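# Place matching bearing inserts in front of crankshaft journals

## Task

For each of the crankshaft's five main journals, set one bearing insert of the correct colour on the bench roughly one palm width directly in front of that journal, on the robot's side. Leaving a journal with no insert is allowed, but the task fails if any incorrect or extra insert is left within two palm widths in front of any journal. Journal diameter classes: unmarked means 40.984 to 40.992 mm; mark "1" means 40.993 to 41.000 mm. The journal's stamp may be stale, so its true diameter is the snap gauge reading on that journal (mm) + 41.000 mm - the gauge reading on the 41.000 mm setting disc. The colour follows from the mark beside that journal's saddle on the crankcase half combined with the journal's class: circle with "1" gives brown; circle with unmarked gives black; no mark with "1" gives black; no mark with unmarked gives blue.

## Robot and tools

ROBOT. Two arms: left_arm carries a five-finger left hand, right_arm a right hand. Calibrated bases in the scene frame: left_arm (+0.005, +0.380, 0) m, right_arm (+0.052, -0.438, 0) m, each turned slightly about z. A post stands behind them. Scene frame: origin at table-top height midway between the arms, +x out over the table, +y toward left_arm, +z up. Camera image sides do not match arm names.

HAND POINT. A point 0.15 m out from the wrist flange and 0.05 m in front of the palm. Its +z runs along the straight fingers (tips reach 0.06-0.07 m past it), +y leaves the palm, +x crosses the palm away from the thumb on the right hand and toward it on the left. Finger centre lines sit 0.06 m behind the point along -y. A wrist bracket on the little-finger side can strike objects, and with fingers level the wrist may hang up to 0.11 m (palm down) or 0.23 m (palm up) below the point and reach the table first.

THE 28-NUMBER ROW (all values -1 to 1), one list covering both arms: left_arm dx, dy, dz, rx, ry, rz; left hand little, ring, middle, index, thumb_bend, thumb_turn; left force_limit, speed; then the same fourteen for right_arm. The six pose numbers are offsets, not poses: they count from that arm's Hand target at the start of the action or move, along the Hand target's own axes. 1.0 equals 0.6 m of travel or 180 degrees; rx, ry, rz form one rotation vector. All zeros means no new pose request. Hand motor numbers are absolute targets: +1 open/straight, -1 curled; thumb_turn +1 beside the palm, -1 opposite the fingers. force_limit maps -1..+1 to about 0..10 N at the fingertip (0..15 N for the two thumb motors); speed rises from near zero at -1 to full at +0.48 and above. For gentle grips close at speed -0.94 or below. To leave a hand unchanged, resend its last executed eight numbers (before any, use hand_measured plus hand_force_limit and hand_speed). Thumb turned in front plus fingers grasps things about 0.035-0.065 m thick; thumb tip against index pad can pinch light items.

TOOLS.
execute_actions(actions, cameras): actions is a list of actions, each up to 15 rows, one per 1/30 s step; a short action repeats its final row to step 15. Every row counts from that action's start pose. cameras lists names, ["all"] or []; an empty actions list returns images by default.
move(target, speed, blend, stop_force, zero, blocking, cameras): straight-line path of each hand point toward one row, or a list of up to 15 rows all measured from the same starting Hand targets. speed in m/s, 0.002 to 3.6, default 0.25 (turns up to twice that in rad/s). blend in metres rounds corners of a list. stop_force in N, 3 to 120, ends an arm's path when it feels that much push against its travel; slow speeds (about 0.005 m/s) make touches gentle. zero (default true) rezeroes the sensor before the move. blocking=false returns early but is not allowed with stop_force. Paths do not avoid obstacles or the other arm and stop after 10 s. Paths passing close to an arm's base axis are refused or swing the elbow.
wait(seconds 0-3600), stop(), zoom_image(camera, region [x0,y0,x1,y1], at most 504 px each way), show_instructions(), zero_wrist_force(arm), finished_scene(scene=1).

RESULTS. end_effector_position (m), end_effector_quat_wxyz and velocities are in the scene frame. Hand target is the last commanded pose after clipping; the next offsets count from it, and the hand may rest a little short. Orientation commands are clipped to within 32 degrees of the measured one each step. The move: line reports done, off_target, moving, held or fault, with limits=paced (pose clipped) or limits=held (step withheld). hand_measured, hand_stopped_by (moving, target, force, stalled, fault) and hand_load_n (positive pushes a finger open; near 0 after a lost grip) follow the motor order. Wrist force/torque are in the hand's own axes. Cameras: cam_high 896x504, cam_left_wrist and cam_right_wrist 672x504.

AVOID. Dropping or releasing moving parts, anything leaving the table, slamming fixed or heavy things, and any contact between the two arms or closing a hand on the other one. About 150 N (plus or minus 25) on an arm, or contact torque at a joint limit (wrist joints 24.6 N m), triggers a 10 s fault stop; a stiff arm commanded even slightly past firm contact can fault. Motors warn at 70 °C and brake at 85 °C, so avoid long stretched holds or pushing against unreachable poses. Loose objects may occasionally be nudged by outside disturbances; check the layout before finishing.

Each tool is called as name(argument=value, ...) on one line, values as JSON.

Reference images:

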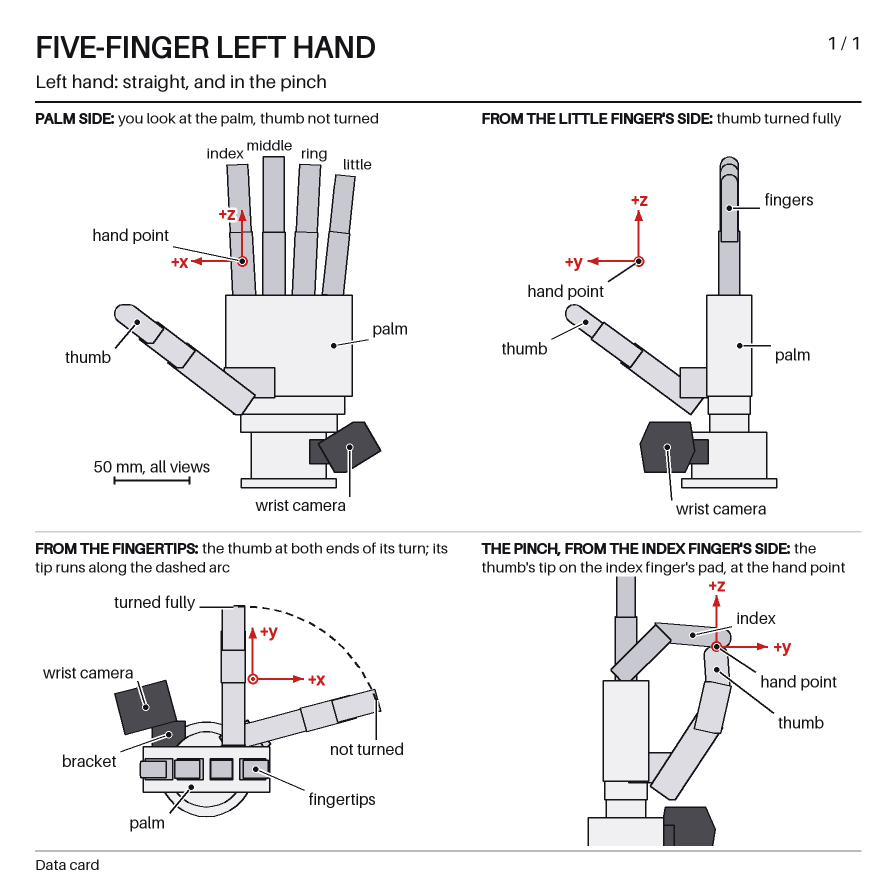

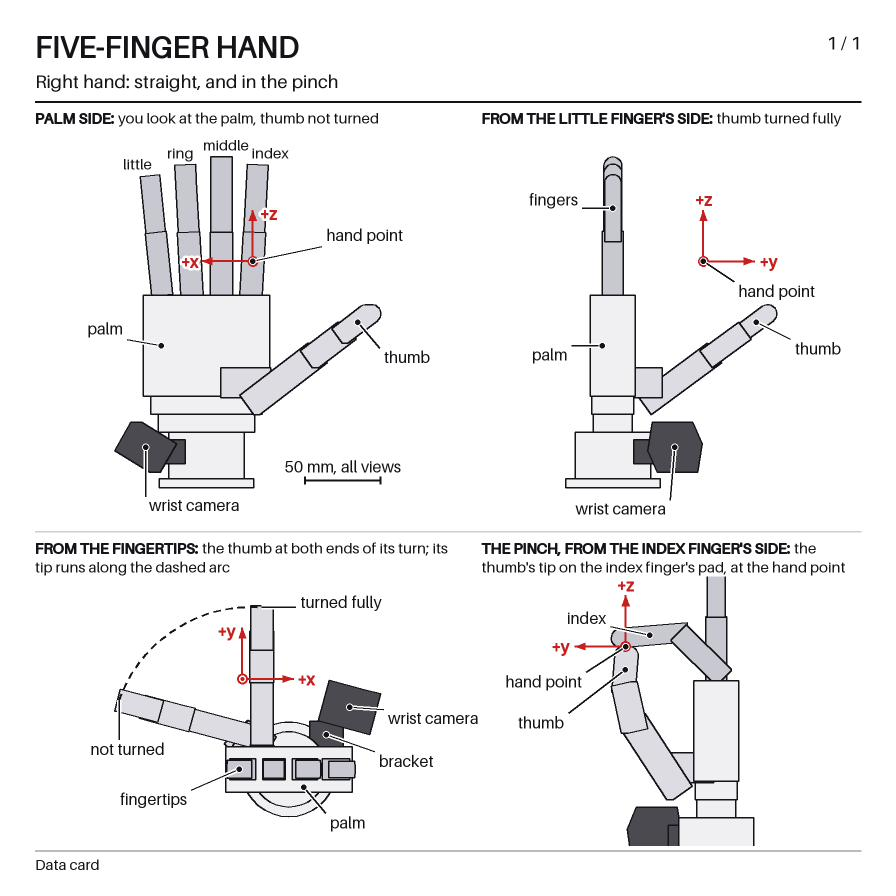

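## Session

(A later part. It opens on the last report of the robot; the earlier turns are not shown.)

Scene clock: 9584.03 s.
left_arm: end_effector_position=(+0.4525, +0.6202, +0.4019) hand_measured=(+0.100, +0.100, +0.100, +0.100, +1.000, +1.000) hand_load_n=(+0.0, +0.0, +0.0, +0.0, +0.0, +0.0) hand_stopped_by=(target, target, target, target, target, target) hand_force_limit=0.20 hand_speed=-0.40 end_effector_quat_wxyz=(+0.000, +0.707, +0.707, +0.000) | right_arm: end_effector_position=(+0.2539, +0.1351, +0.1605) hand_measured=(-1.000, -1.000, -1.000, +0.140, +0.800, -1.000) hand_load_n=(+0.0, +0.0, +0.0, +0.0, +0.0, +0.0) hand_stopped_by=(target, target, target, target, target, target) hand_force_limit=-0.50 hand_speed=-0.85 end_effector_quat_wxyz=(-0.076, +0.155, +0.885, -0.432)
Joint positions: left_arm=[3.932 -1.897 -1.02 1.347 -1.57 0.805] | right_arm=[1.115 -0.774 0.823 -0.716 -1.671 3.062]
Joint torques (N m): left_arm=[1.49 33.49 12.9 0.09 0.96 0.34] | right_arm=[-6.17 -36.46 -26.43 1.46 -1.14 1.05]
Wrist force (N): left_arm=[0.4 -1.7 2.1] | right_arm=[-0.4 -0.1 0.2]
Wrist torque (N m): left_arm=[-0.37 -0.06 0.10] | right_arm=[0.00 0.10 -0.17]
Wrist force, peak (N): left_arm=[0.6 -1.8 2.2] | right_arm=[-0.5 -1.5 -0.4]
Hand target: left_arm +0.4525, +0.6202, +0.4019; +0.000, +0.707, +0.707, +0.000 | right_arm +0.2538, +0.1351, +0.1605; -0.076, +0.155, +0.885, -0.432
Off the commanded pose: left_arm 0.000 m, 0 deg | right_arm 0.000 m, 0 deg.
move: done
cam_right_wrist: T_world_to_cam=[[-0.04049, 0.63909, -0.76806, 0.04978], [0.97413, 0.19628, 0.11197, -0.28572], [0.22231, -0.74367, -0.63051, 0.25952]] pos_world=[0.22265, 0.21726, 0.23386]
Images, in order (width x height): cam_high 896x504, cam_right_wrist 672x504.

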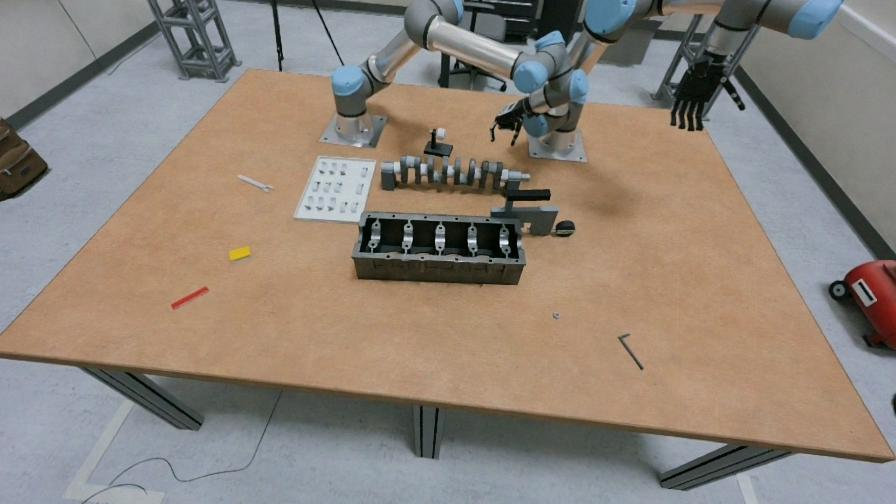

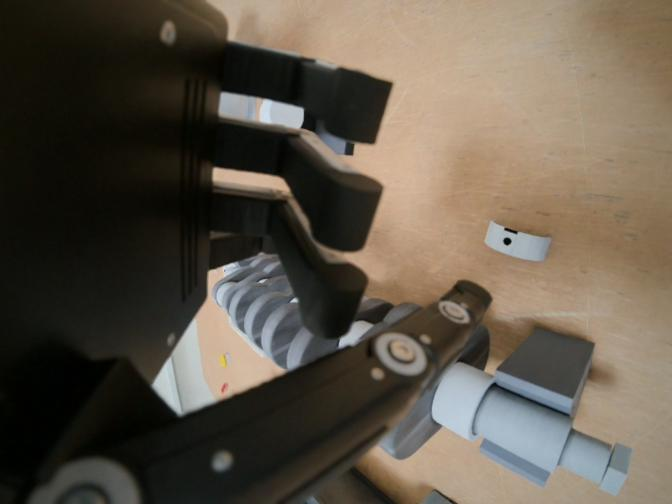

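move(target=[[0,0,0,0,0,0,0.1,0.1,0.1,0.1,1,1,0.2,-0.4, -0.4143,-0.5313,0.6255,0,0.3476,0.2717,-1,-1,-1,0.14,0.8,-1,-0.5,-0.85],[0,0,0,0,0,0,0.1,0.1,0.1,0.1,1,1,0.2,-0.4, -0.4143,-0.4255,0.7082,0,0.3476,0.2717,-1,-1,-1,0.14,0.8,-1,-0.5,-0.85]], speed=[0.3,0.15], blend=[0.02,0], cameras=["cam_right_wrist"])

zoom_image(camera="cam_right_wrist", region=[340, 130, 600, 390])

Scene clock: 9642.43 s.
left_arm: end_effector_position=(+0.4525, +0.6202, +0.4019) hand_measured=(+0.100, +0.100, +0.100, +0.100, +1.000, +1.000) hand_load_n=(+0.0, +0.0, +0.0, +0.0, +0.0, +0.0) hand_stopped_by=(target, target, target, target, target, target) hand_force_limit=0.20 hand_speed=-0.40 end_effector_quat_wxyz=(+0.000, +0.707, +0.707, +0.000) | right_arm: end_effector_position=(+0.3197, -0.4122, +0.1001) hand_measured=(-1.000, -1.000, -1.000, +0.140, +0.800, -1.000) hand_load_n=(+0.0, +0.0, +0.0, +0.0, +0.0, +0.0) hand_stopped_by=(target, target, target, target, target, target) hand_force_limit=-0.50 hand_speed=-0.85 end_effector_quat_wxyz=(-0.334, +0.685, +0.581, -0.284)
Joint positions: left_arm=[3.932 -1.897 -1.02 1.347 -1.57 0.805] | right_arm=[-0.223 -1.531 2.088 -1.22 -1.634 3.093]
Joint torques (N m): left_arm=[1.81 32.45 13 0.26 0.89 0.48] | right_arm=[-7.36 -23.42 -10.52 -1.61 -0.65 0.39]
Wrist force (N): left_arm=[0.4 -1.2 2.0] | right_arm=[-0.3 -0.5 0.2]
Wrist torque (N m): left_arm=[-0.29 -0.05 0.08] | right_arm=[-0.05 0.09 -0.07]
Wrist force, peak (N): left_arm=[0.7 -1.6 2.6] | right_arm=[-2.3 -1.2 -0.9]
Hand target: left_arm +0.4525, +0.6202, +0.4019; +0.000, +0.707, +0.707, +0.000 | right_arm +0.3197, -0.4122, +0.1000; -0.334, +0.685, +0.581, -0.284
Off the commanded pose: left_arm 0.000 m, 0 deg | right_arm 0.000 m, 0 deg.
move: done
cam_right_wrist: T_world_to_cam=[[0.62021, 0.1561, -0.76875, -0.05443], [0.37194, -0.92135, 0.11299, -0.50401], [-0.69065, -0.35601, -0.62949, 0.25139]] pos_world=[0.39484, -0.36637, 0.17336]

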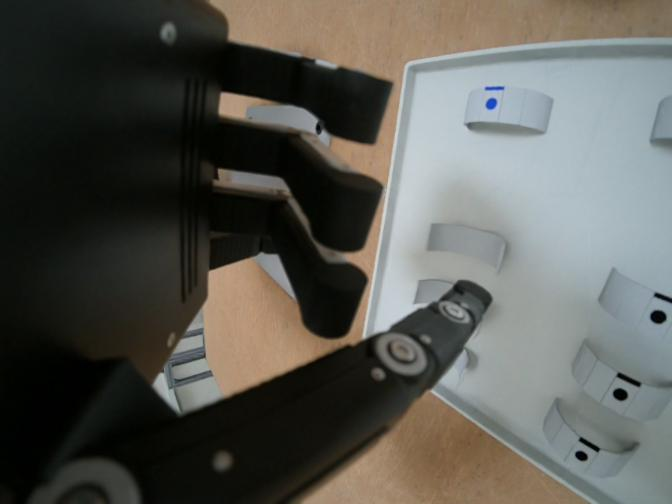

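Scaled by 1.938 from the camera's image (finer frame: 960x720).

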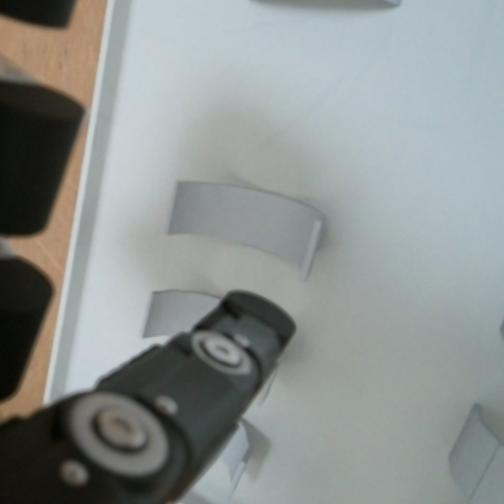

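move(target=[[0,0,0,0,0,0,0.1,0.1,0.1,0.1,1,1,0.2,-0.4, 0.0058,0.0737,0.0538,0,0,0,-1,-1,-1,0.14,0.8,-1,-0.5,-0.85],[0,0,0,0,0,0,0.1,0.1,0.1,0.1,1,1,0.2,-0.4, 0.0058,0.0937,0.0698,0,0,0,-1,-1,-1,0.14,0.8,-1,-0.5,-0.85]], speed=[0.08,0.03], blend=[0.005,0], stop_force=5, cameras=["cam_right_wrist"])

Scene clock: 9669.57 s.
left_arm: end_effector_position=(+0.4525, +0.6202, +0.4019) hand_measured=(+0.100, +0.100, +0.100, +0.100, +1.000, +1.000) hand_load_n=(+0.0, +0.0, +0.0, +0.0, +0.0, +0.0) hand_stopped_by=(target, target, target, target, target, target) hand_force_limit=0.20 hand_speed=-0.40 end_effector_quat_wxyz=(+0.000, +0.707, +0.707, +0.000) | right_arm: end_effector_position=(+0.3218, -0.4091, +0.0299) hand_measured=(-1.000, -1.000, -1.000, +0.140, +0.800, -1.000) hand_load_n=(+0.0, +0.0, +0.0, +0.0, +0.0, +0.0) hand_stopped_by=(target, target, target, target, target, target) hand_force_limit=-0.50 hand_speed=-0.85 end_effector_quat_wxyz=(-0.334, +0.685, +0.581, -0.284)
Joint positions: left_arm=[3.932 -1.897 -1.02 1.347 -1.57 0.805] | right_arm=[-0.214 -1.406 2.172 -1.43 -1.627 3.098]
Joint torques (N m): left_arm=[0.16 32.2 13.29 0.16 0.89 0.11] | right_arm=[-7.63 -35.59 -21.39 0.08 -1.74 -1.13]
Wrist force (N): left_arm=[0.7 -1.4 2.1] | right_arm=[-0.5 -0.6 0.1]
Wrist torque (N m): left_arm=[-0.32 -0.09 0.11] | right_arm=[-0.08 0.12 -0.14]
Wrist force, peak (N): left_arm=[0.6 -1.6 2.4] | right_arm=[-0.1 -1.3 -0.2]
Hand target: left_arm +0.4525, +0.6202, +0.4019; +0.000, +0.707, +0.707, +0.000 | right_arm +0.3218, -0.4091, +0.0299; -0.334, +0.685, +0.581, -0.284
Off the commanded pose: left_arm 0.000 m, 0 deg | right_arm 0.000 m, 0 deg.
move: done
cam_right_wrist: T_world_to_cam=[[0.62024, 0.15612, -0.76872, -0.11013], [0.37203, -0.92131, 0.11307, -0.49395], [-0.69057, -0.35612, -0.62952, 0.20979]] pos_world=[0.39694, -0.36317, 0.10326]

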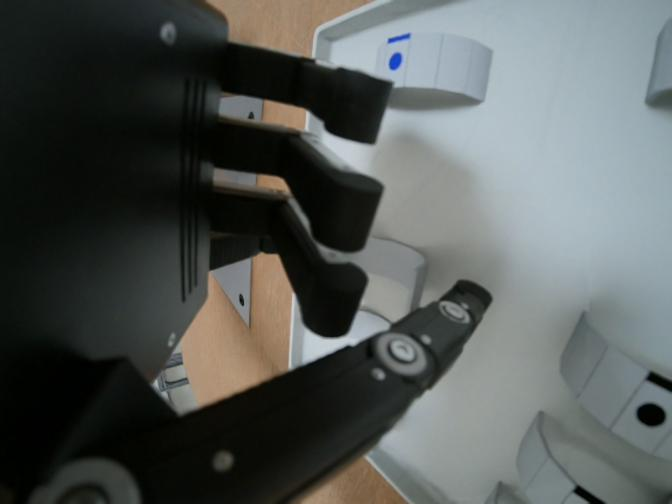

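move(target=[0,0,0,0,0,0,0.1,0.1,0.1,0.1,1,1,0.2,-0.4, 0,-0.0067,0.0085,0,0,0,-1,-1,-1,0.14,0.8,-1,-0.5,-0.85], speed=0.02)

move(target=[0,0,0,0,0,0,0.1,0.1,0.1,0.1,1,1,0.2,-0.4, 0,0,0,0,0,0,-1,-1,-1,-0.3,0.8,-1,-0.5,-0.85], cameras=["cam_right_wrist"])

Scene clock: 9681.27 s.
left_arm: end_effector_position=(+0.4525, +0.6202, +0.4019) hand_measured=(+0.100, +0.100, +0.100, +0.100, +1.000, +1.000) hand_load_n=(+0.0, +0.0, +0.0, +0.0, +0.0, +0.0) hand_stopped_by=(target, target, target, target, target, target) hand_force_limit=0.20 hand_speed=-0.40 end_effector_quat_wxyz=(+0.000, +0.707, +0.707, +0.000) | right_arm: end_effector_position=(+0.3153, -0.4080, +0.0300) hand_measured=(-1.000, -1.000, -1.000, +0.140, +0.800, -1.000) hand_load_n=(+0.5, +0.0, +0.0, +0.0, +0.0, +0.0) hand_stopped_by=(target, target, target, target, target, target) hand_force_limit=-0.50 hand_speed=-0.85 end_effector_quat_wxyz=(-0.334, +0.685, +0.581, -0.284)
Joint positions: left_arm=[3.932 -1.897 -1.02 1.347 -1.57 0.805] | right_arm=[-0.215 -1.42 2.189 -1.433 -1.628 3.098]
Joint torques (N m): left_arm=[0.89 32.9 13.48 0.27 1 -0.04] | right_arm=[-4.88 -8.53 -19.62 -0.67 -1.59 -1.11]
Wrist force (N): left_arm=[0.8 -1.4 2.1] | right_arm=[-0.2 -0.4 0.2]
Wrist torque (N m): left_arm=[-0.32 -0.12 0.12] | right_arm=[-0.06 0.07 -0.05]
Wrist force, peak (N): left_arm=[0.9 -1.7 2.1] | right_arm=[-0.7 -0.4 0.1]
Hand target: left_arm +0.4525, +0.6202, +0.4019; +0.000, +0.707, +0.707, +0.000 | right_arm +0.3154, -0.4080, +0.0300; -0.334, +0.685, +0.581, -0.284
Off the commanded pose: left_arm 0.000 m, 0 deg | right_arm 0.000 m, 0 deg.
move: done

Scene clock: 9682.10 s.
left_arm: end_effector_position=(+0.4525, +0.6202, +0.4019) hand_measured=(+0.100, +0.100, +0.100, +0.100, +1.000, +1.000) hand_load_n=(+0.0, +0.0, +0.0, +0.0, +0.0, +0.0) hand_stopped_by=(target, target, target, target, target, target) hand_force_limit=0.20 hand_speed=-0.40 end_effector_quat_wxyz=(+0.000, +0.707, +0.707, +0.000) | right_arm: end_effector_position=(+0.3154, -0.4080, +0.0300) hand_measured=(-1.000, -1.000, -1.000, -0.094, +0.800, -1.000) hand_load_n=(+0.0, +0.0, +0.0, +3.0, +2.5, +0.0) hand_stopped_by=(target, target, target, force, target, target) hand_force_limit=-0.50 hand_speed=-0.85 end_effector_quat_wxyz=(-0.334, +0.685, +0.581, -0.284)
Joint positions: left_arm=[3.932 -1.897 -1.02 1.347 -1.57 0.805] | right_arm=[-0.215 -1.42 2.189 -1.433 -1.628 3.098]
Joint torques (N m): left_arm=[0.66 32.42 13.73 0.21 0.99 0.31] | right_arm=[3.21 -7.65 -20.79 1.19 0.38 0.31]
Wrist force (N): left_arm=[0.7 -1.4 2.2] | right_arm=[-0.4 -0.2 0.2]
Wrist torque (N m): left_arm=[-0.32 -0.09 0.11] | right_arm=[-0.05 0.09 -0.06]
Wrist force, peak (N): left_arm=[0.6 -1.8 2.2] | right_arm=[-0.3 -0.7 0.1]
Hand target: left_arm +0.4525, +0.6202, +0.4019; +0.000, +0.707, +0.707, +0.000 | right_arm +0.3154, -0.4080, +0.0300; -0.334, +0.685, +0.581, -0.284
Off the commanded pose: left_arm 0.000 m, 0 deg | right_arm 0.000 m, 0 deg.
move: done
cam_right_wrist: T_world_to_cam=[[0.62024, 0.15612, -0.76872, -0.10631], [0.37203, -0.92131, 0.11307, -0.49064], [-0.69057, -0.35612, -0.62952, 0.20572]] pos_world=[0.39054, -0.36217, 0.10326]

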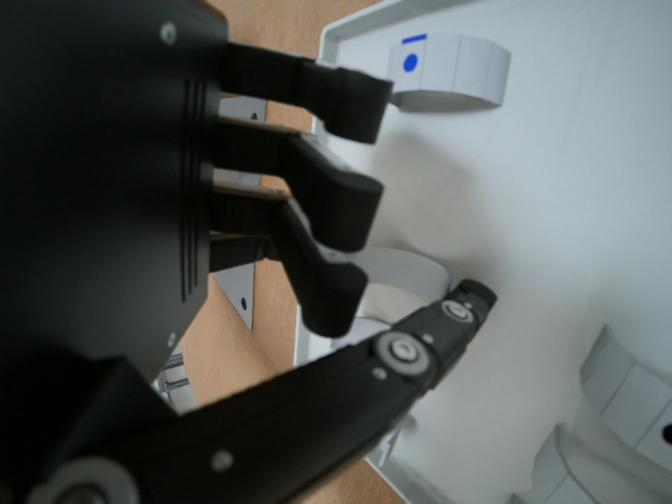

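move(target=[0,0,0,0,0,0,0.1,0.1,0.1,0.1,1,1,0.2,-0.4, 0,0,0,0,0,0,-1,-1,-1,-0.35,0.8,-1,-0.2,-0.9])

move(target=[[0,0,0,0,0,0,0.1,0.1,0.1,0.1,1,1,0.2,-0.4, 0,-0.0263,-0.0205,0,0,0,-1,-1,-1,-0.35,0.8,-1,-0.2,-0.9],[0,0,0,0,0,0,0.1,0.1,0.1,0.1,1,1,0.2,-0.4, 0,-0.2889,-0.2259,0,0,0,-1,-1,-1,-0.35,0.8,-1,-0.2,-0.9],[0,0,0,0,0,0,0.1,0.1,0.1,0.1,1,1,0.2,-0.4, 0.6248,-0.2287,-0.9797,-0.6593,0.0082,-0.0624,-1,-1,-1,-0.35,0.8,-1,-0.2,-0.9]], speed=[0.04,0.15,0.25], blend=[0.01,0.02,0], cameras=["cam_high"])

Scene clock: 9706.33 s.
left_arm: end_effector_position=(+0.4525, +0.6202, +0.4019) hand_measured=(+0.100, +0.100, +0.100, +0.100, +1.000, +1.000) hand_load_n=(+0.0, +0.5, +0.0, +0.0, +0.0, +0.0) hand_stopped_by=(target, target, target, target, target, target) hand_force_limit=0.20 hand_speed=-0.40 end_effector_quat_wxyz=(+0.000, +0.707, +0.707, +0.000) | right_arm: end_effector_position=(+0.3154, -0.4080, +0.0300) hand_measured=(-1.000, -1.000, -1.000, -0.112, +0.800, -1.000) hand_load_n=(+0.0, +0.5, +0.0, +4.5, +4.0, +0.0) hand_stopped_by=(target, target, target, force, target, target) hand_force_limit=-0.20 hand_speed=-0.90 end_effector_quat_wxyz=(-0.334, +0.685, +0.581, -0.284)
Joint positions: left_arm=[3.932 -1.897 -1.02 1.347 -1.57 0.805] | right_arm=[-0.215 -1.42 2.189 -1.433 -1.628 3.098]
Joint torques (N m): left_arm=[0.89 33.06 13.04 0.14 0.74 0.16] | right_arm=[6.03 -7.91 -20.72 1.02 1.65 0.97]
Wrist force (N): left_arm=[0.6 -1.5 2.1] | right_arm=[-0.3 -0.3 0.3]
Wrist torque (N m): left_arm=[-0.35 -0.09 0.11] | right_arm=[-0.07 0.09 -0.06]
Wrist force, peak (N): left_arm=[0.8 -1.8 2.3] | right_arm=[-0.4 -0.6 0.1]
Hand target: left_arm +0.4525, +0.6202, +0.4019; +0.000, +0.707, +0.707, +0.000 | right_arm +0.3154, -0.4080, +0.0300; -0.334, +0.685, +0.581, -0.284
Off the commanded pose: left_arm 0.000 m, 0 deg | right_arm 0.000 m, 0 deg.
move: done

Scene clock: 9712.80 s.
left_arm: end_effector_position=(+0.4525, +0.6202, +0.4019) hand_measured=(+0.100, +0.100, +0.100, +0.100, +1.000, +1.000) hand_load_n=(+0.0, +0.0, -0.5, +0.0, +0.0, +0.0) hand_stopped_by=(target, target, target, target, target, target) hand_force_limit=0.20 hand_speed=-0.40 end_effector_quat_wxyz=(+0.000, +0.707, +0.707, +0.000) | right_arm: end_effector_position=(+0.7503, -0.0995, +0.4995) hand_measured=(-1.000, -1.000, -1.000, -0.112, +0.800, -1.000) hand_load_n=(+0.5, +0.0, +0.5, +4.5, +3.5, +0.0) hand_stopped_by=(target, target, target, force, target, target) hand_force_limit=-0.20 hand_speed=-0.90 end_effector_quat_wxyz=(+0.390, +0.590, +0.590, +0.390)
Joint positions: left_arm=[3.932 -1.897 -1.02 1.347 -1.57 0.805] | right_arm=[0.48 -1.226 1.511 -2.983 -1.991 3.333]
Joint torques (N m): left_arm=[1.07 32.75 12.69 0.32 1.05 0.23] | right_arm=[-7.07 -23.51 -26.25 -3.99 0.68 -1.15]
Wrist force (N): left_arm=[0.4 -1.3 2.0] | right_arm=[-1.7 -1.3 0.2]
Wrist torque (N m): left_arm=[-0.31 -0.05 0.10] | right_arm=[-0.15 0.29 -0.16]
Wrist force, peak (N): left_arm=[0.6 -1.7 2.3] | right_arm=[-1.9 -1.6 0.6]
Hand target: left_arm +0.4525, +0.6202, +0.4019; +0.000, +0.707, +0.707, +0.000 | right_arm +0.7504, -0.0995, +0.4995; +0.390, +0.590, +0.590, +0.390
Off the commanded pose: left_arm 0.000 m, 0 deg | right_arm 0.000 m, 0 deg.
move: done

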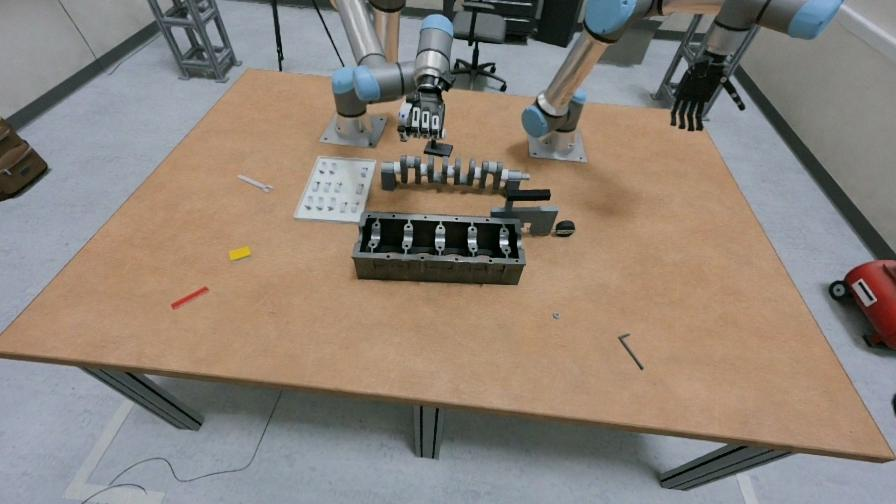

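zoom_image(camera="cam_high", region=[385, 75, 465, 155])

Scaled by 6.300 from the camera's image (finer frame: 1280x720).

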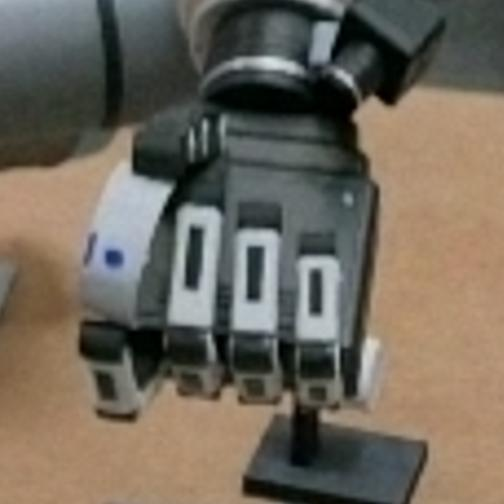

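move(target=[[0,0,0,0,0,0,0.1,0.1,0.1,0.1,1,1,0.2,-0.4, 0.0833,-0.4255,-0.3626,0.5645,0.0599,-0.4549,-1,-1,-1,-0.35,0.8,-1,-0.2,-0.9],[0,0,0,0,0,0,0.1,0.1,0.1,0.1,1,1,0.2,-0.4, 0.0913,-0.8378,-0.5258,0.5645,0.0599,-0.4549,-1,-1,-1,-0.35,0.8,-1,-0.2,-0.9],[0,0,0,0,0,0,0.1,0.1,0.1,0.1,1,1,0.2,-0.4, 0.0913,-0.9913,-0.4607,0.5645,0.0599,-0.4549,-1,-1,-1,-0.35,0.8,-1,-0.2,-0.9]], speed=[0.25,0.25,0.12], blend=[0.03,0.01,0], cameras=["cam_high","cam_right_wrist"])

Scene clock: 9758.13 s.
left_arm: end_effector_position=(+0.4525, +0.6202, +0.4019) hand_measured=(+0.100, +0.100, +0.100, +0.100, +1.000, +1.000) hand_load_n=(+0.0, +0.0, +0.0, +0.0, +0.0, +0.0) hand_stopped_by=(target, target, target, target, target, target) hand_force_limit=0.20 hand_speed=-0.40 end_effector_quat_wxyz=(+0.000, +0.707, +0.707, +0.000) | right_arm: end_effector_position=(+0.2630, -0.0453, +0.0606) hand_measured=(-1.000, -1.000, -1.000, -0.112, +0.800, -1.000) hand_load_n=(+0.0, +0.0, +0.0, +4.5, +4.0, +0.0) hand_stopped_by=(target, target, target, force, target, target) hand_force_limit=-0.20 hand_speed=-0.90 end_effector_quat_wxyz=(-0.077, +0.155, +0.885, -0.432)
Joint positions: left_arm=[3.932 -1.897 -1.02 1.347 -1.57 0.805] | right_arm=[0.963 -1.107 1.653 -1.226 -1.79 2.965]
Joint torques (N m): left_arm=[1.43 32.68 12.8 0.24 1.33 0.02] | right_arm=[7.42 -44.75 -15.19 -1.08 1.51 0.21]
Wrist force (N): left_arm=[0.5 -1.7 1.9] | right_arm=[-0.7 -0.2 0.5]
Wrist torque (N m): left_arm=[-0.36 -0.08 0.11] | right_arm=[0.00 0.18 -0.08]
Wrist force, peak (N): left_arm=[0.5 -1.6 2.4] | right_arm=[-2.0 -1.4 0.5]
Hand target: left_arm +0.4525, +0.6202, +0.4019; +0.000, +0.707, +0.707, +0.000 | right_arm +0.2630, -0.0453, +0.0605; -0.077, +0.155, +0.885, -0.432
Off the commanded pose: left_arm 0.000 m, 0 deg | right_arm 0.000 m, 0 deg.
move: done
cam_right_wrist: T_world_to_cam=[[-0.04159, 0.63822, -0.76873, 0.08903], [0.97418, 0.19678, 0.11067, -0.24796], [0.2219, -0.74428, -0.62993, 0.06045]] pos_world=[0.23185, 0.03697, 0.13396]

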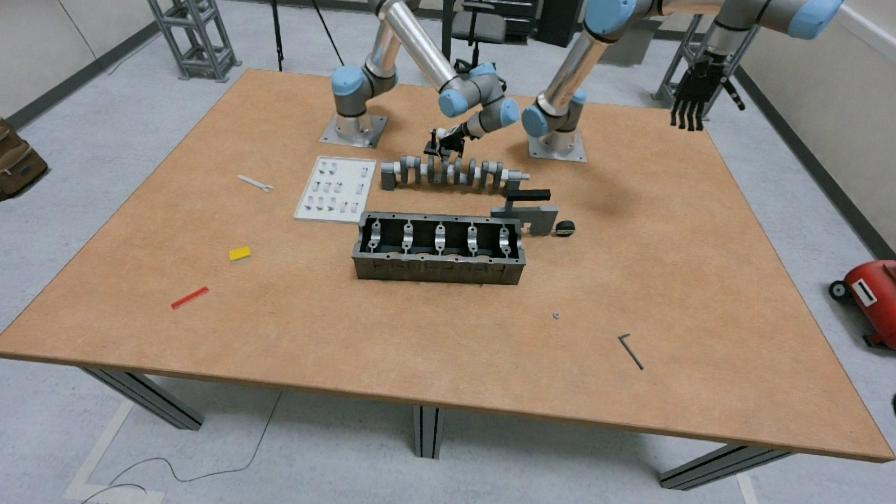

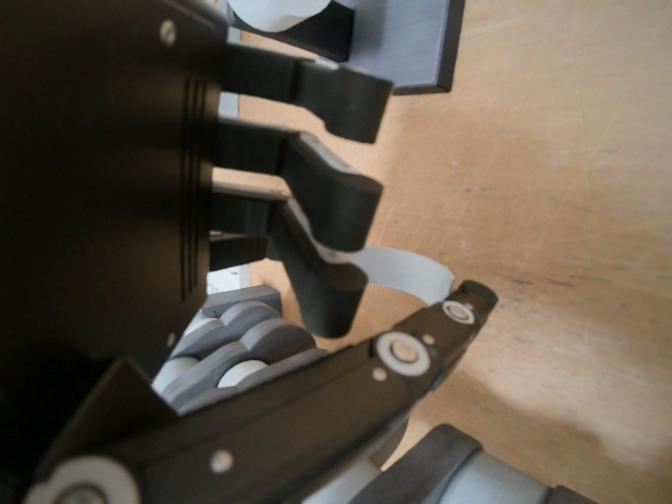

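move(target=[[0,0,0,0,0,0,0.1,0.1,0.1,0.1,1,1,0.2,-0.4, 0,0.0322,0.0252,0,0,0,-1,-1,-1,-0.35,0.8,-1,-0.2,-0.9],[0,0,0,0,0,0,0.1,0.1,0.1,0.1,1,1,0.2,-0.4, 0,0.0486,0.038,0,0,0,-1,-1,-1,-0.35,0.8,-1,-0.2,-0.9]], speed=[0.06, 0.006], stop_force=3, cameras=["cam_right_wrist"])

Scene clock: 9778.30 s.
left_arm: end_effector_position=(+0.4525, +0.6202, +0.4019) hand_measured=(+0.100, +0.100, +0.100, +0.100, +1.000, +1.000) hand_load_n=(+0.0, +0.0, +0.0, +0.5, +0.0, +0.0) hand_stopped_by=(target, target, target, target, target, target) hand_force_limit=0.20 hand_speed=-0.40 end_effector_quat_wxyz=(+0.000, +0.707, +0.707, +0.000) | right_arm: end_effector_position=(+0.2629, -0.0454, +0.0235) hand_measured=(-1.000, -1.000, -1.000, -0.112, +0.800, -1.000) hand_load_n=(+0.0, +0.0, +0.0, +2.0, +1.5, +0.0) hand_stopped_by=(target, target, target, force, target, target) hand_force_limit=-0.20 hand_speed=-0.90 end_effector_quat_wxyz=(-0.077, +0.155, +0.885, -0.432)
Joint positions: left_arm=[3.932 -1.897 -1.02 1.347 -1.57 0.805] | right_arm=[0.963 -1.059 1.688 -1.31 -1.79 2.965]
Joint torques (N m): left_arm=[1.28 31.98 13.42 0.31 1.02 0] | right_arm=[6.88 -42.27 -20.74 1.07 1.86 1.25]
Wrist force (N): left_arm=[0.6 -1.5 2.1] | right_arm=[-0.4 -0.7 0.2]
Wrist torque (N m): left_arm=[-0.33 -0.09 0.10] | right_arm=[-0.03 0.13 -0.06]
Wrist force, peak (N): left_arm=[0.7 -1.8 2.1] | right_arm=[-0.5 0.5 1.0]
Hand target: left_arm +0.4525, +0.6202, +0.4019; +0.000, +0.707, +0.707, +0.000 | right_arm +0.2629, -0.0454, +0.0235; -0.077, +0.155, +0.885, -0.432
Off the commanded pose: left_arm 0.000 m, 0 deg | right_arm 0.000 m, 0 deg.
move: done
cam_right_wrist: T_world_to_cam=[[-0.04159, 0.63822, -0.76873, 0.06057], [0.97418, 0.19678, 0.11067, -0.24374], [0.2219, -0.74428, -0.62993, 0.03702]] pos_world=[0.23175, 0.03687, 0.09686]

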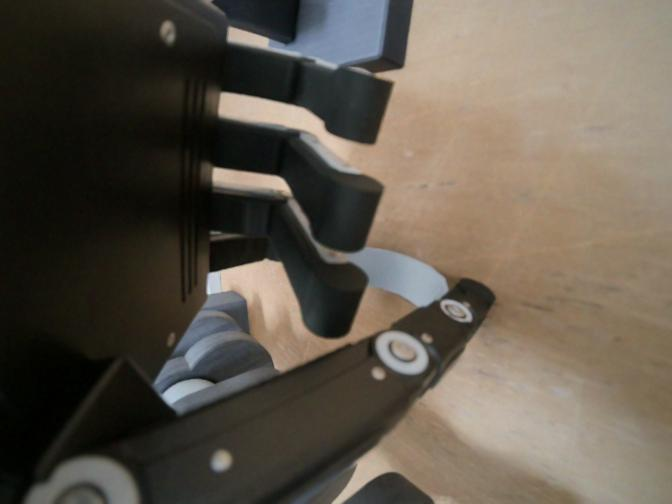

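move(target=[0,0,0,0,0,0,0.1,0.1,0.1,0.1,1,1,0.2,-0.4, 0,0,0,0,0,0,-1,-1,-1,0.08,0.8,-1,-0.5,-0.85], cameras=["cam_right_wrist"])

move(target=[[0,0,0,0,0,0,0.1,0.1,0.1,0.1,1,1,0.2,-0.4, 0,0.0041,-0.0053,0,0,0,-1,-1,-1,0.08,0.8,-1,-0.5,-0.85],[0,0,0,0,0,0,0.1,0.1,0.1,0.1,1,1,0.2,-0.4, 0,-0.0747,-0.0669,0,0,0,-1,-1,-1,0.08,0.8,-1,-0.5,-0.85],[0,0,0,0,0,0,0.1,0.1,0.1,0.1,1,1,0.2,-0.4, 0,-0.1797,-0.149,0,0,0,-1,-1,-1,0.14,0.8,-1,-0.5,-0.85]], speed=[0.02,0.06,0.15], cameras=["cam_right_wrist","cam_high"], blend=[0,0.005,0])

Scene clock: 9789.60 s.
left_arm: end_effector_position=(+0.4525, +0.6202, +0.4019) hand_measured=(+0.100, +0.100, +0.100, +0.100, +1.000, +1.000) hand_load_n=(+0.0, +0.0, +0.0, +0.0, +0.0, +0.0) hand_stopped_by=(target, target, target, target, target, target) hand_force_limit=0.20 hand_speed=-0.40 end_effector_quat_wxyz=(+0.000, +0.707, +0.707, +0.000) | right_arm: end_effector_position=(+0.2629, -0.0454, +0.0235) hand_measured=(-1.000, -1.000, -1.000, +0.080, +0.800, -1.000) hand_load_n=(+0.0, +0.0, +0.0, +0.0, +0.0, +0.0) hand_stopped_by=(target, target, target, target, target, target) hand_force_limit=-0.50 hand_speed=-0.85 end_effector_quat_wxyz=(-0.077, +0.155, +0.885, -0.432)
Joint positions: left_arm=[3.932 -1.897 -1.02 1.347 -1.57 0.805] | right_arm=[0.963 -1.059 1.688 -1.31 -1.79 2.965]
Joint torques (N m): left_arm=[0.35 31.76 14.49 0.15 0.96 0.25] | right_arm=[7.37 -50.64 -22.46 1.23 1.76 1.21]
Wrist force (N): left_arm=[0.8 -1.4 1.9] | right_arm=[-0.4 -0.3 0.5]
Wrist torque (N m): left_arm=[-0.31 -0.13 0.12] | right_arm=[-0.01 0.12 -0.06]
Wrist force, peak (N): left_arm=[0.9 -1.7 2.3] | right_arm=[-0.8 -0.1 0.5]
Hand target: left_arm +0.4525, +0.6202, +0.4019; +0.000, +0.707, +0.707, +0.000 | right_arm +0.2629, -0.0454, +0.0235; -0.077, +0.155, +0.885, -0.432
Off the commanded pose: left_arm 0.000 m, 0 deg | right_arm 0.000 m, 0 deg.
move: done
cam_right_wrist: T_world_to_cam=[[-0.04154, 0.63834, -0.76863, 0.06062], [0.97418, 0.19674, 0.11074, -0.24376], [0.2219, -0.74419, -0.63003, 0.03709]] pos_world=[0.23175, 0.03687, 0.09696]

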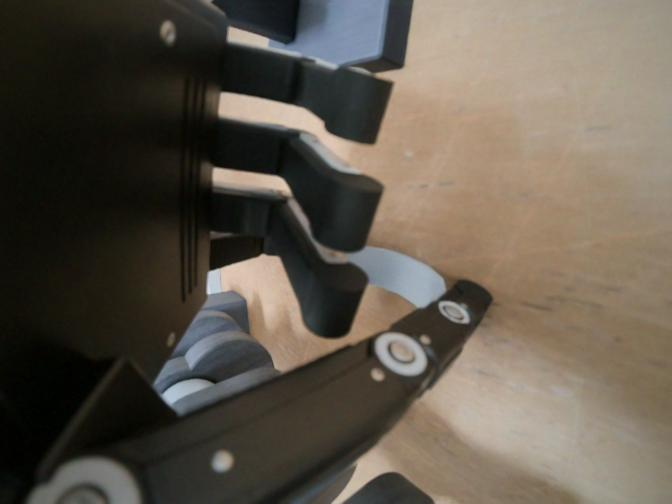

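Scene clock: 9792.43 s.
left_arm: end_effector_position=(+0.4525, +0.6202, +0.4019) hand_measured=(+0.100, +0.100, +0.100, +0.100, +1.000, +1.000) hand_load_n=(+0.0, +0.0, +0.0, +0.0, +0.0, +0.0) hand_stopped_by=(target, target, target, target, target, target) hand_force_limit=0.20 hand_speed=-0.40 end_effector_quat_wxyz=(+0.000, +0.707, +0.707, +0.000) | right_arm: end_effector_position=(+0.2646, -0.0414, +0.1635) hand_measured=(-1.000, -1.000, -1.000, +0.140, +0.800, -1.000) hand_load_n=(+0.0, +0.0, -0.5, +0.0, +0.0, +0.0) hand_stopped_by=(target, target, target, target, target, target) hand_force_limit=-0.50 hand_speed=-0.85 end_effector_quat_wxyz=(-0.077, +0.155, +0.885, -0.432)
Joint positions: left_arm=[3.932 -1.897 -1.02 1.347 -1.57 0.805] | right_arm=[0.965 -1.198 1.498 -0.981 -1.788 2.966]
Joint torques (N m): left_arm=[0.59 31.67 13.58 0.46 0.9 0.27] | right_arm=[-5.89 -22.01 -25.95 1.59 -0.27 0.94]
Wrist force (N): left_arm=[0.5 -1.3 1.8] | right_arm=[-0.8 -0.2 0.3]
Wrist torque (N m): left_arm=[-0.27 -0.08 0.10] | right_arm=[0.03 0.18 -0.18]
Wrist force, peak (N): left_arm=[0.5 -1.8 2.2] | right_arm=[-0.7 -1.5 -0.7]
Hand target: left_arm +0.4525, +0.6202, +0.4019; +0.000, +0.707, +0.707, +0.000 | right_arm +0.2646, -0.0414, +0.1635; -0.077, +0.155, +0.885, -0.432
Off the commanded pose: left_arm 0.000 m, 0 deg | right_arm 0.000 m, 0 deg.
move: done
cam_right_wrist: T_world_to_cam=[[-0.04154, 0.63834, -0.76863, 0.16575], [0.97416, 0.19681, 0.1108, -0.26172], [0.222, -0.74417, -0.63002, 0.12787]] pos_world=[0.23345, 0.04087, 0.23696]
Images, in order (width x height): cam_high 896x504, cam_right_wrist 672x504.

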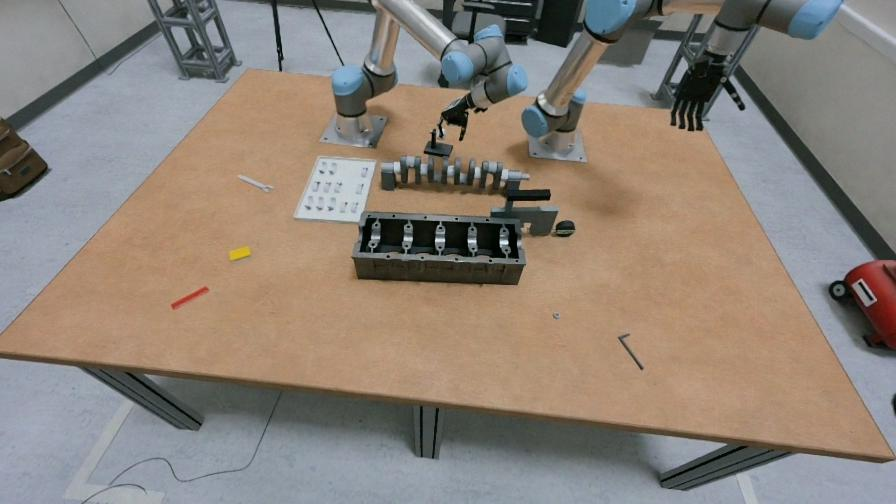

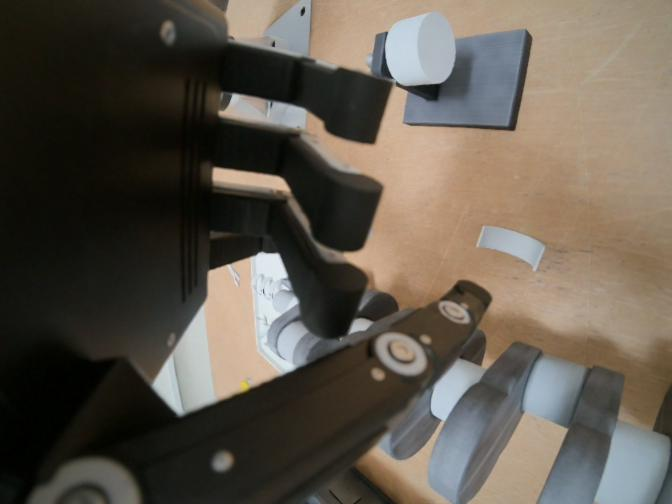

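zoom_image(camera="cam_high", region=[350, 205, 440, 285])

zoom_image(camera="cam_high", region=[440, 205, 530, 290])

Scaled by 5.600 from the camera's image (finer frame: 1280x720).

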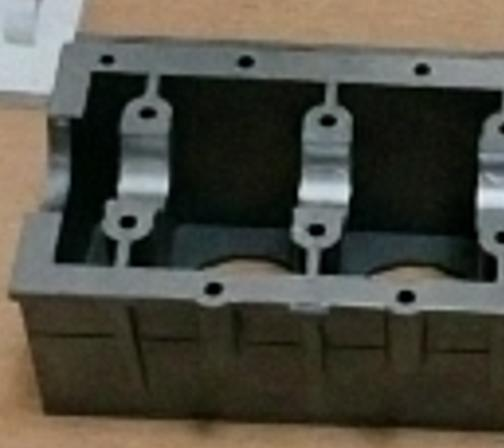

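Scaled by 5.600 from the camera's image (finer frame: 1280x720).

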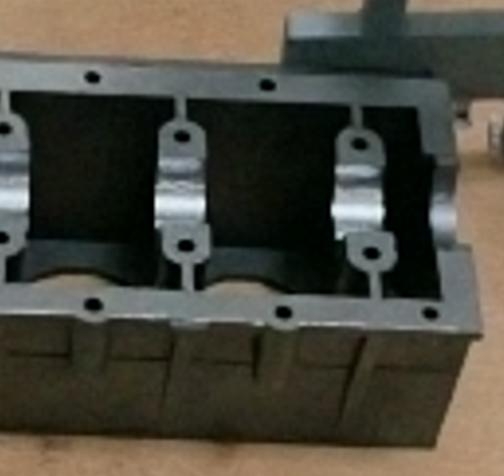

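move(target=[[-0.3333,0.4125,-0.0833,-0.5,0,0,1,1,1,1,1,1,0.2,-0.4, 0,0,0,0,0,0,-1,-1,-1,0.14,0.8,-1,-0.5,-0.85],[-0.5667,0.4458,-0.0333,-0.6636,0.0871,0.6636,1,1,1,1,1,1,0.2,-0.4, 0,0,0,0,0,0,-1,-1,-1,0.14,0.8,-1,-0.5,-0.85],[-0.8667,0.5792,0.2,0.3417,-0.4455,-0.4455,1,1,1,1,1,1,0.2,-0.4, 0,0,0,0,0,0,-1,-1,-1,0.14,0.8,-1,-0.5,-0.85]], speed=0.4, blend=[0.03,0.03,0], cameras=["cam_high","cam_left_wrist"])

Scene clock: 9944.33 s.
left_arm: end_effector_position=(+0.8000, +0.1002, +0.2823) hand_measured=(+1.000, +1.000, +1.000, +1.000, +1.000, +1.000) hand_load_n=(+0.0, +0.0, +0.0, +0.0, +0.0, -0.5) hand_stopped_by=(target, target, target, target, target, target) hand_force_limit=0.20 hand_speed=-0.40 end_effector_quat_wxyz=(+0.083, -0.087, +0.716, -0.687) end_effector_velocity=(+0.001, +0.000, -0.001) end_effector_angular_velocity=(+0.002, -0.005, +0.000) | right_arm: end_effector_position=(+0.2646, -0.0414, +0.1635) hand_measured=(-1.000, -1.000, -1.000, +0.140, +0.800, -1.000) hand_load_n=(+0.0, +0.0, +0.0, +0.0, +0.0, +0.0) hand_stopped_by=(target, target, target, target, target, target) hand_force_limit=-0.50 hand_speed=-0.85 end_effector_quat_wxyz=(-0.077, +0.155, +0.885, -0.432)
Joint positions: left_arm=[3.26 -2.547 -0.96 6.282 0.117 0.365] | right_arm=[0.965 -1.198 1.498 -0.981 -1.788 2.966]
Joint velocities: left_arm=[0 -0.001 0 0 0.001 0.006] | right_arm=[within noise]
Joint torques (N m): left_arm=[-1 57.44 20.14 -1.47 -1.23 1.77] | right_arm=[5.67 -21.98 -26.03 1.51 1.56 0.85]
Wrist force (N): left_arm=[0.4 1.3 0.2] | right_arm=[-0.7 -0.3 0.1]
Wrist torque (N m): left_arm=[0.30 -0.19 0.00] | right_arm=[0.03 0.17 -0.17]
Wrist force, peak (N): left_arm=[1.0 -4.3 1.6] | right_arm=[-0.9 -0.2 0.2]
Hand target: left_arm +0.7999, +0.1000, +0.2823; +0.093, -0.092, +0.701, -0.701 | right_arm +0.2646, -0.0414, +0.1635; -0.077, +0.155, +0.885, -0.432
Off the commanded pose: left_arm 0.000 m, 3 deg | right_arm 0.000 m, 0 deg.
joint sent to its limit (left arm) — joint 4 (wrist 1), upper limit. The joint targets are off in orientation, not in position.
move: off_target (left_arm)
cam_left_wrist: T_world_to_cam=[[-0.23636, -0.13556, 0.96216, -0.06781], [-0.94334, 0.26938, -0.19378, 0.78717], [-0.23292, -0.95344, -0.19155, 0.45268]] pos_world=[0.83197, 0.21036, 0.30449]

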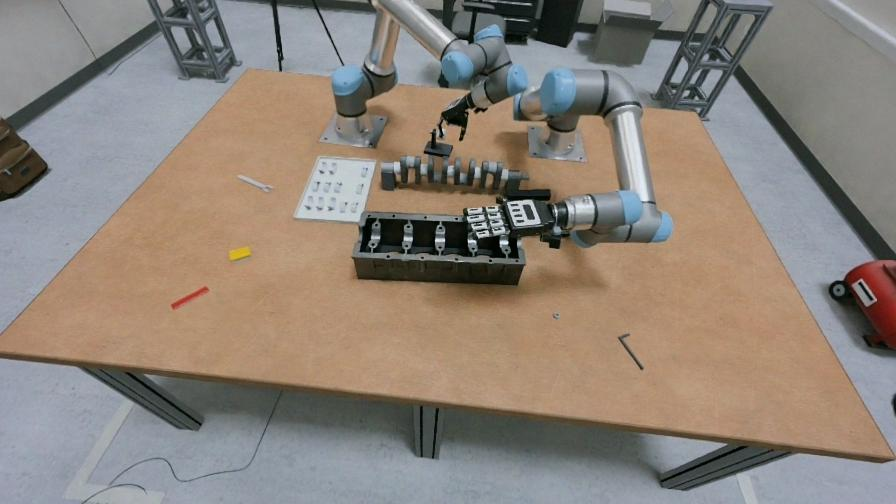

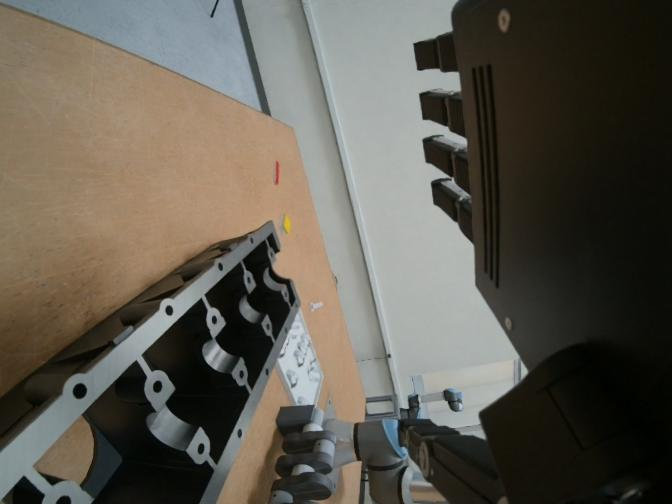

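zoom_image(camera="cam_left_wrist", region=[40, 240, 240, 420])

Scaled by 2.520 from the camera's image (finer frame: 960x720).

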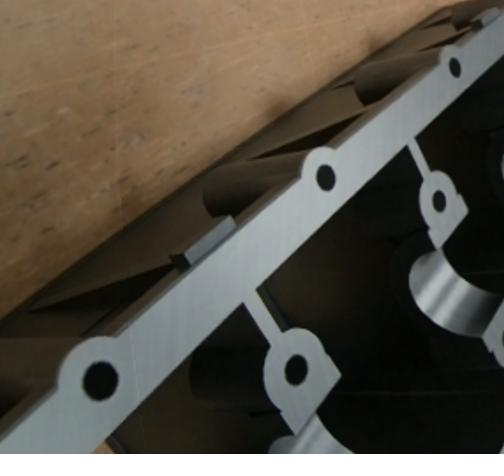

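move(target=[0.0335,0.2117,0.1248,0,0,0,1,1,1,1,1,1,0.2,-0.4, 0,0,0,0,0,0,-1,-1,-1,0.14,0.8,-1,-0.5,-0.85], speed=0.15, cameras=["cam_high","cam_left_wrist"])

Scene clock: 9958.93 s.
left_arm: end_effector_position=(+0.8002, +0.0227, +0.1554) hand_measured=(+1.000, +1.000, +1.000, +1.000, +1.000, +1.000) hand_load_n=(+0.0, -0.5, +0.0, +0.0, +0.0, -0.5) hand_stopped_by=(target, target, target, target, target, target) hand_force_limit=0.20 hand_speed=-0.40 end_effector_quat_wxyz=(+0.063, -0.074, +0.736, -0.670) | right_arm: end_effector_position=(+0.2646, -0.0414, +0.1635) hand_measured=(-1.000, -1.000, -1.000, +0.140, +0.800, -1.000) hand_load_n=(+0.0, +0.0, +0.0, +0.0, +0.0, +0.0) hand_stopped_by=(target, target, target, target, target, target) hand_force_limit=-0.50 hand_speed=-0.85 end_effector_quat_wxyz=(-0.077, +0.155, +0.885, -0.432)
Joint positions: left_arm=[3.154 -2.7 -0.954 6.282 0.192 0.5] | right_arm=[0.965 -1.198 1.498 -0.981 -1.788 2.966]
Joint torques (N m): left_arm=[-1.74 61.02 12.99 -0.09 0.15 0.39] | right_arm=[5.99 -21.95 -26.46 1.45 1.44 0.76]
Wrist force (N): left_arm=[0.4 1.2 0.1] | right_arm=[-0.6 -0.3 0.3]
Wrist torque (N m): left_arm=[0.30 -0.18 0.05] | right_arm=[0.02 0.14 -0.16]
Wrist force, peak (N): left_arm=[0.5 2.7 1.4] | right_arm=[-0.9 -0.3 0.3]
Hand target: left_arm +0.8000, +0.0225, +0.1552; +0.093, -0.092, +0.701, -0.701 | right_arm +0.2646, -0.0414, +0.1635; -0.077, +0.155, +0.885, -0.432
Off the commanded pose: left_arm 0.000 m, 7 deg | right_arm 0.000 m, 0 deg.
joint sent to its limit (left arm) — joint 4 (wrist 1), upper limit. The joint targets are off in orientation, not in position.
move: off_target (left_arm)
cam_left_wrist: T_world_to_cam=[[-0.22771, -0.17224, 0.95837, 0.03826], [-0.93234, 0.32246, -0.16357, 0.76894], [-0.28086, -0.93078, -0.23401, 0.39905]] pos_world=[0.8377, 0.13007, 0.18249]

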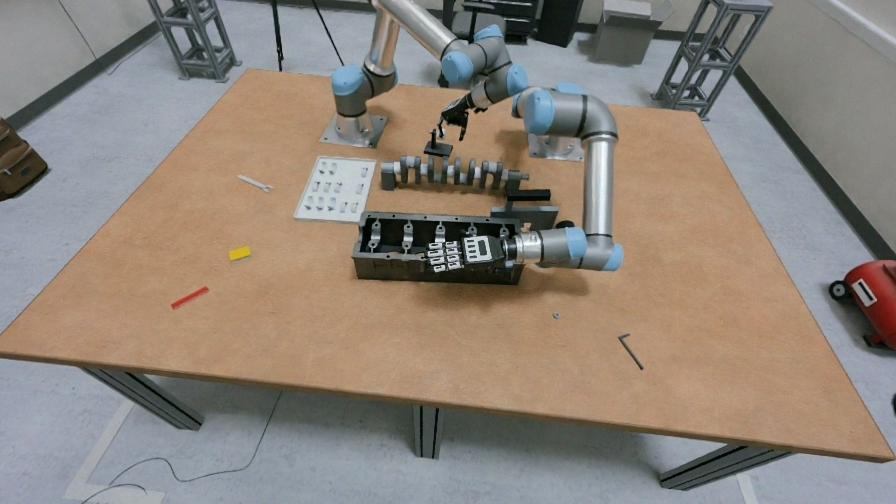

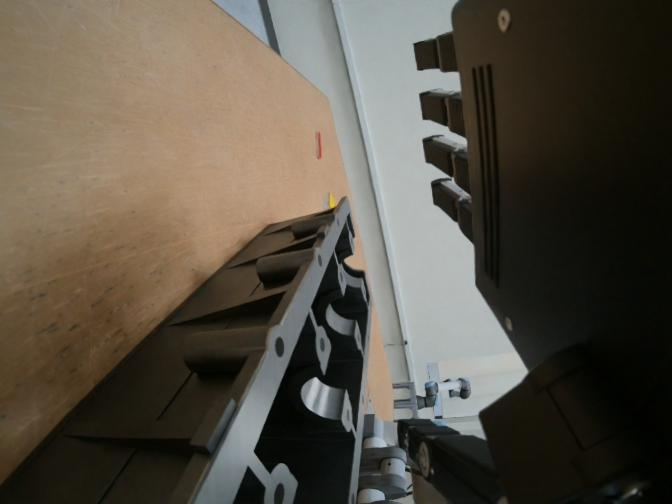

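zoom_image(camera="cam_left_wrist", region=[150, 380, 270, 490])

zoom_image(camera="cam_left_wrist", region=[60, 190, 360, 490])

Scaled by 4.200 from the camera's image (finer frame: 960x720).

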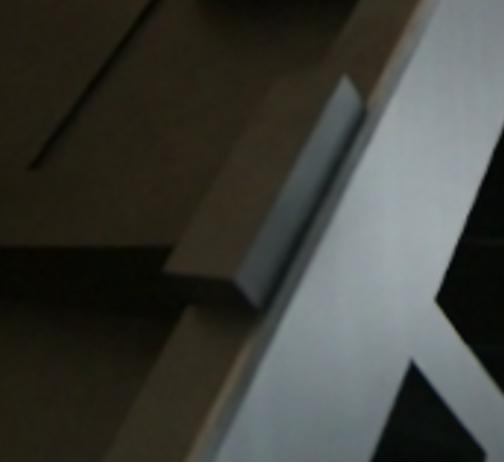

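Scaled by 1.680 from the camera's image (finer frame: 960x720).

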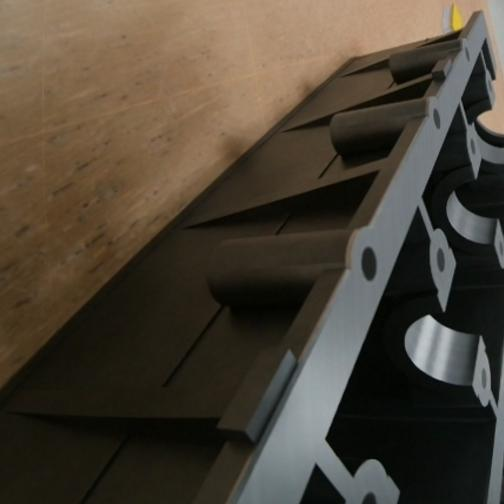

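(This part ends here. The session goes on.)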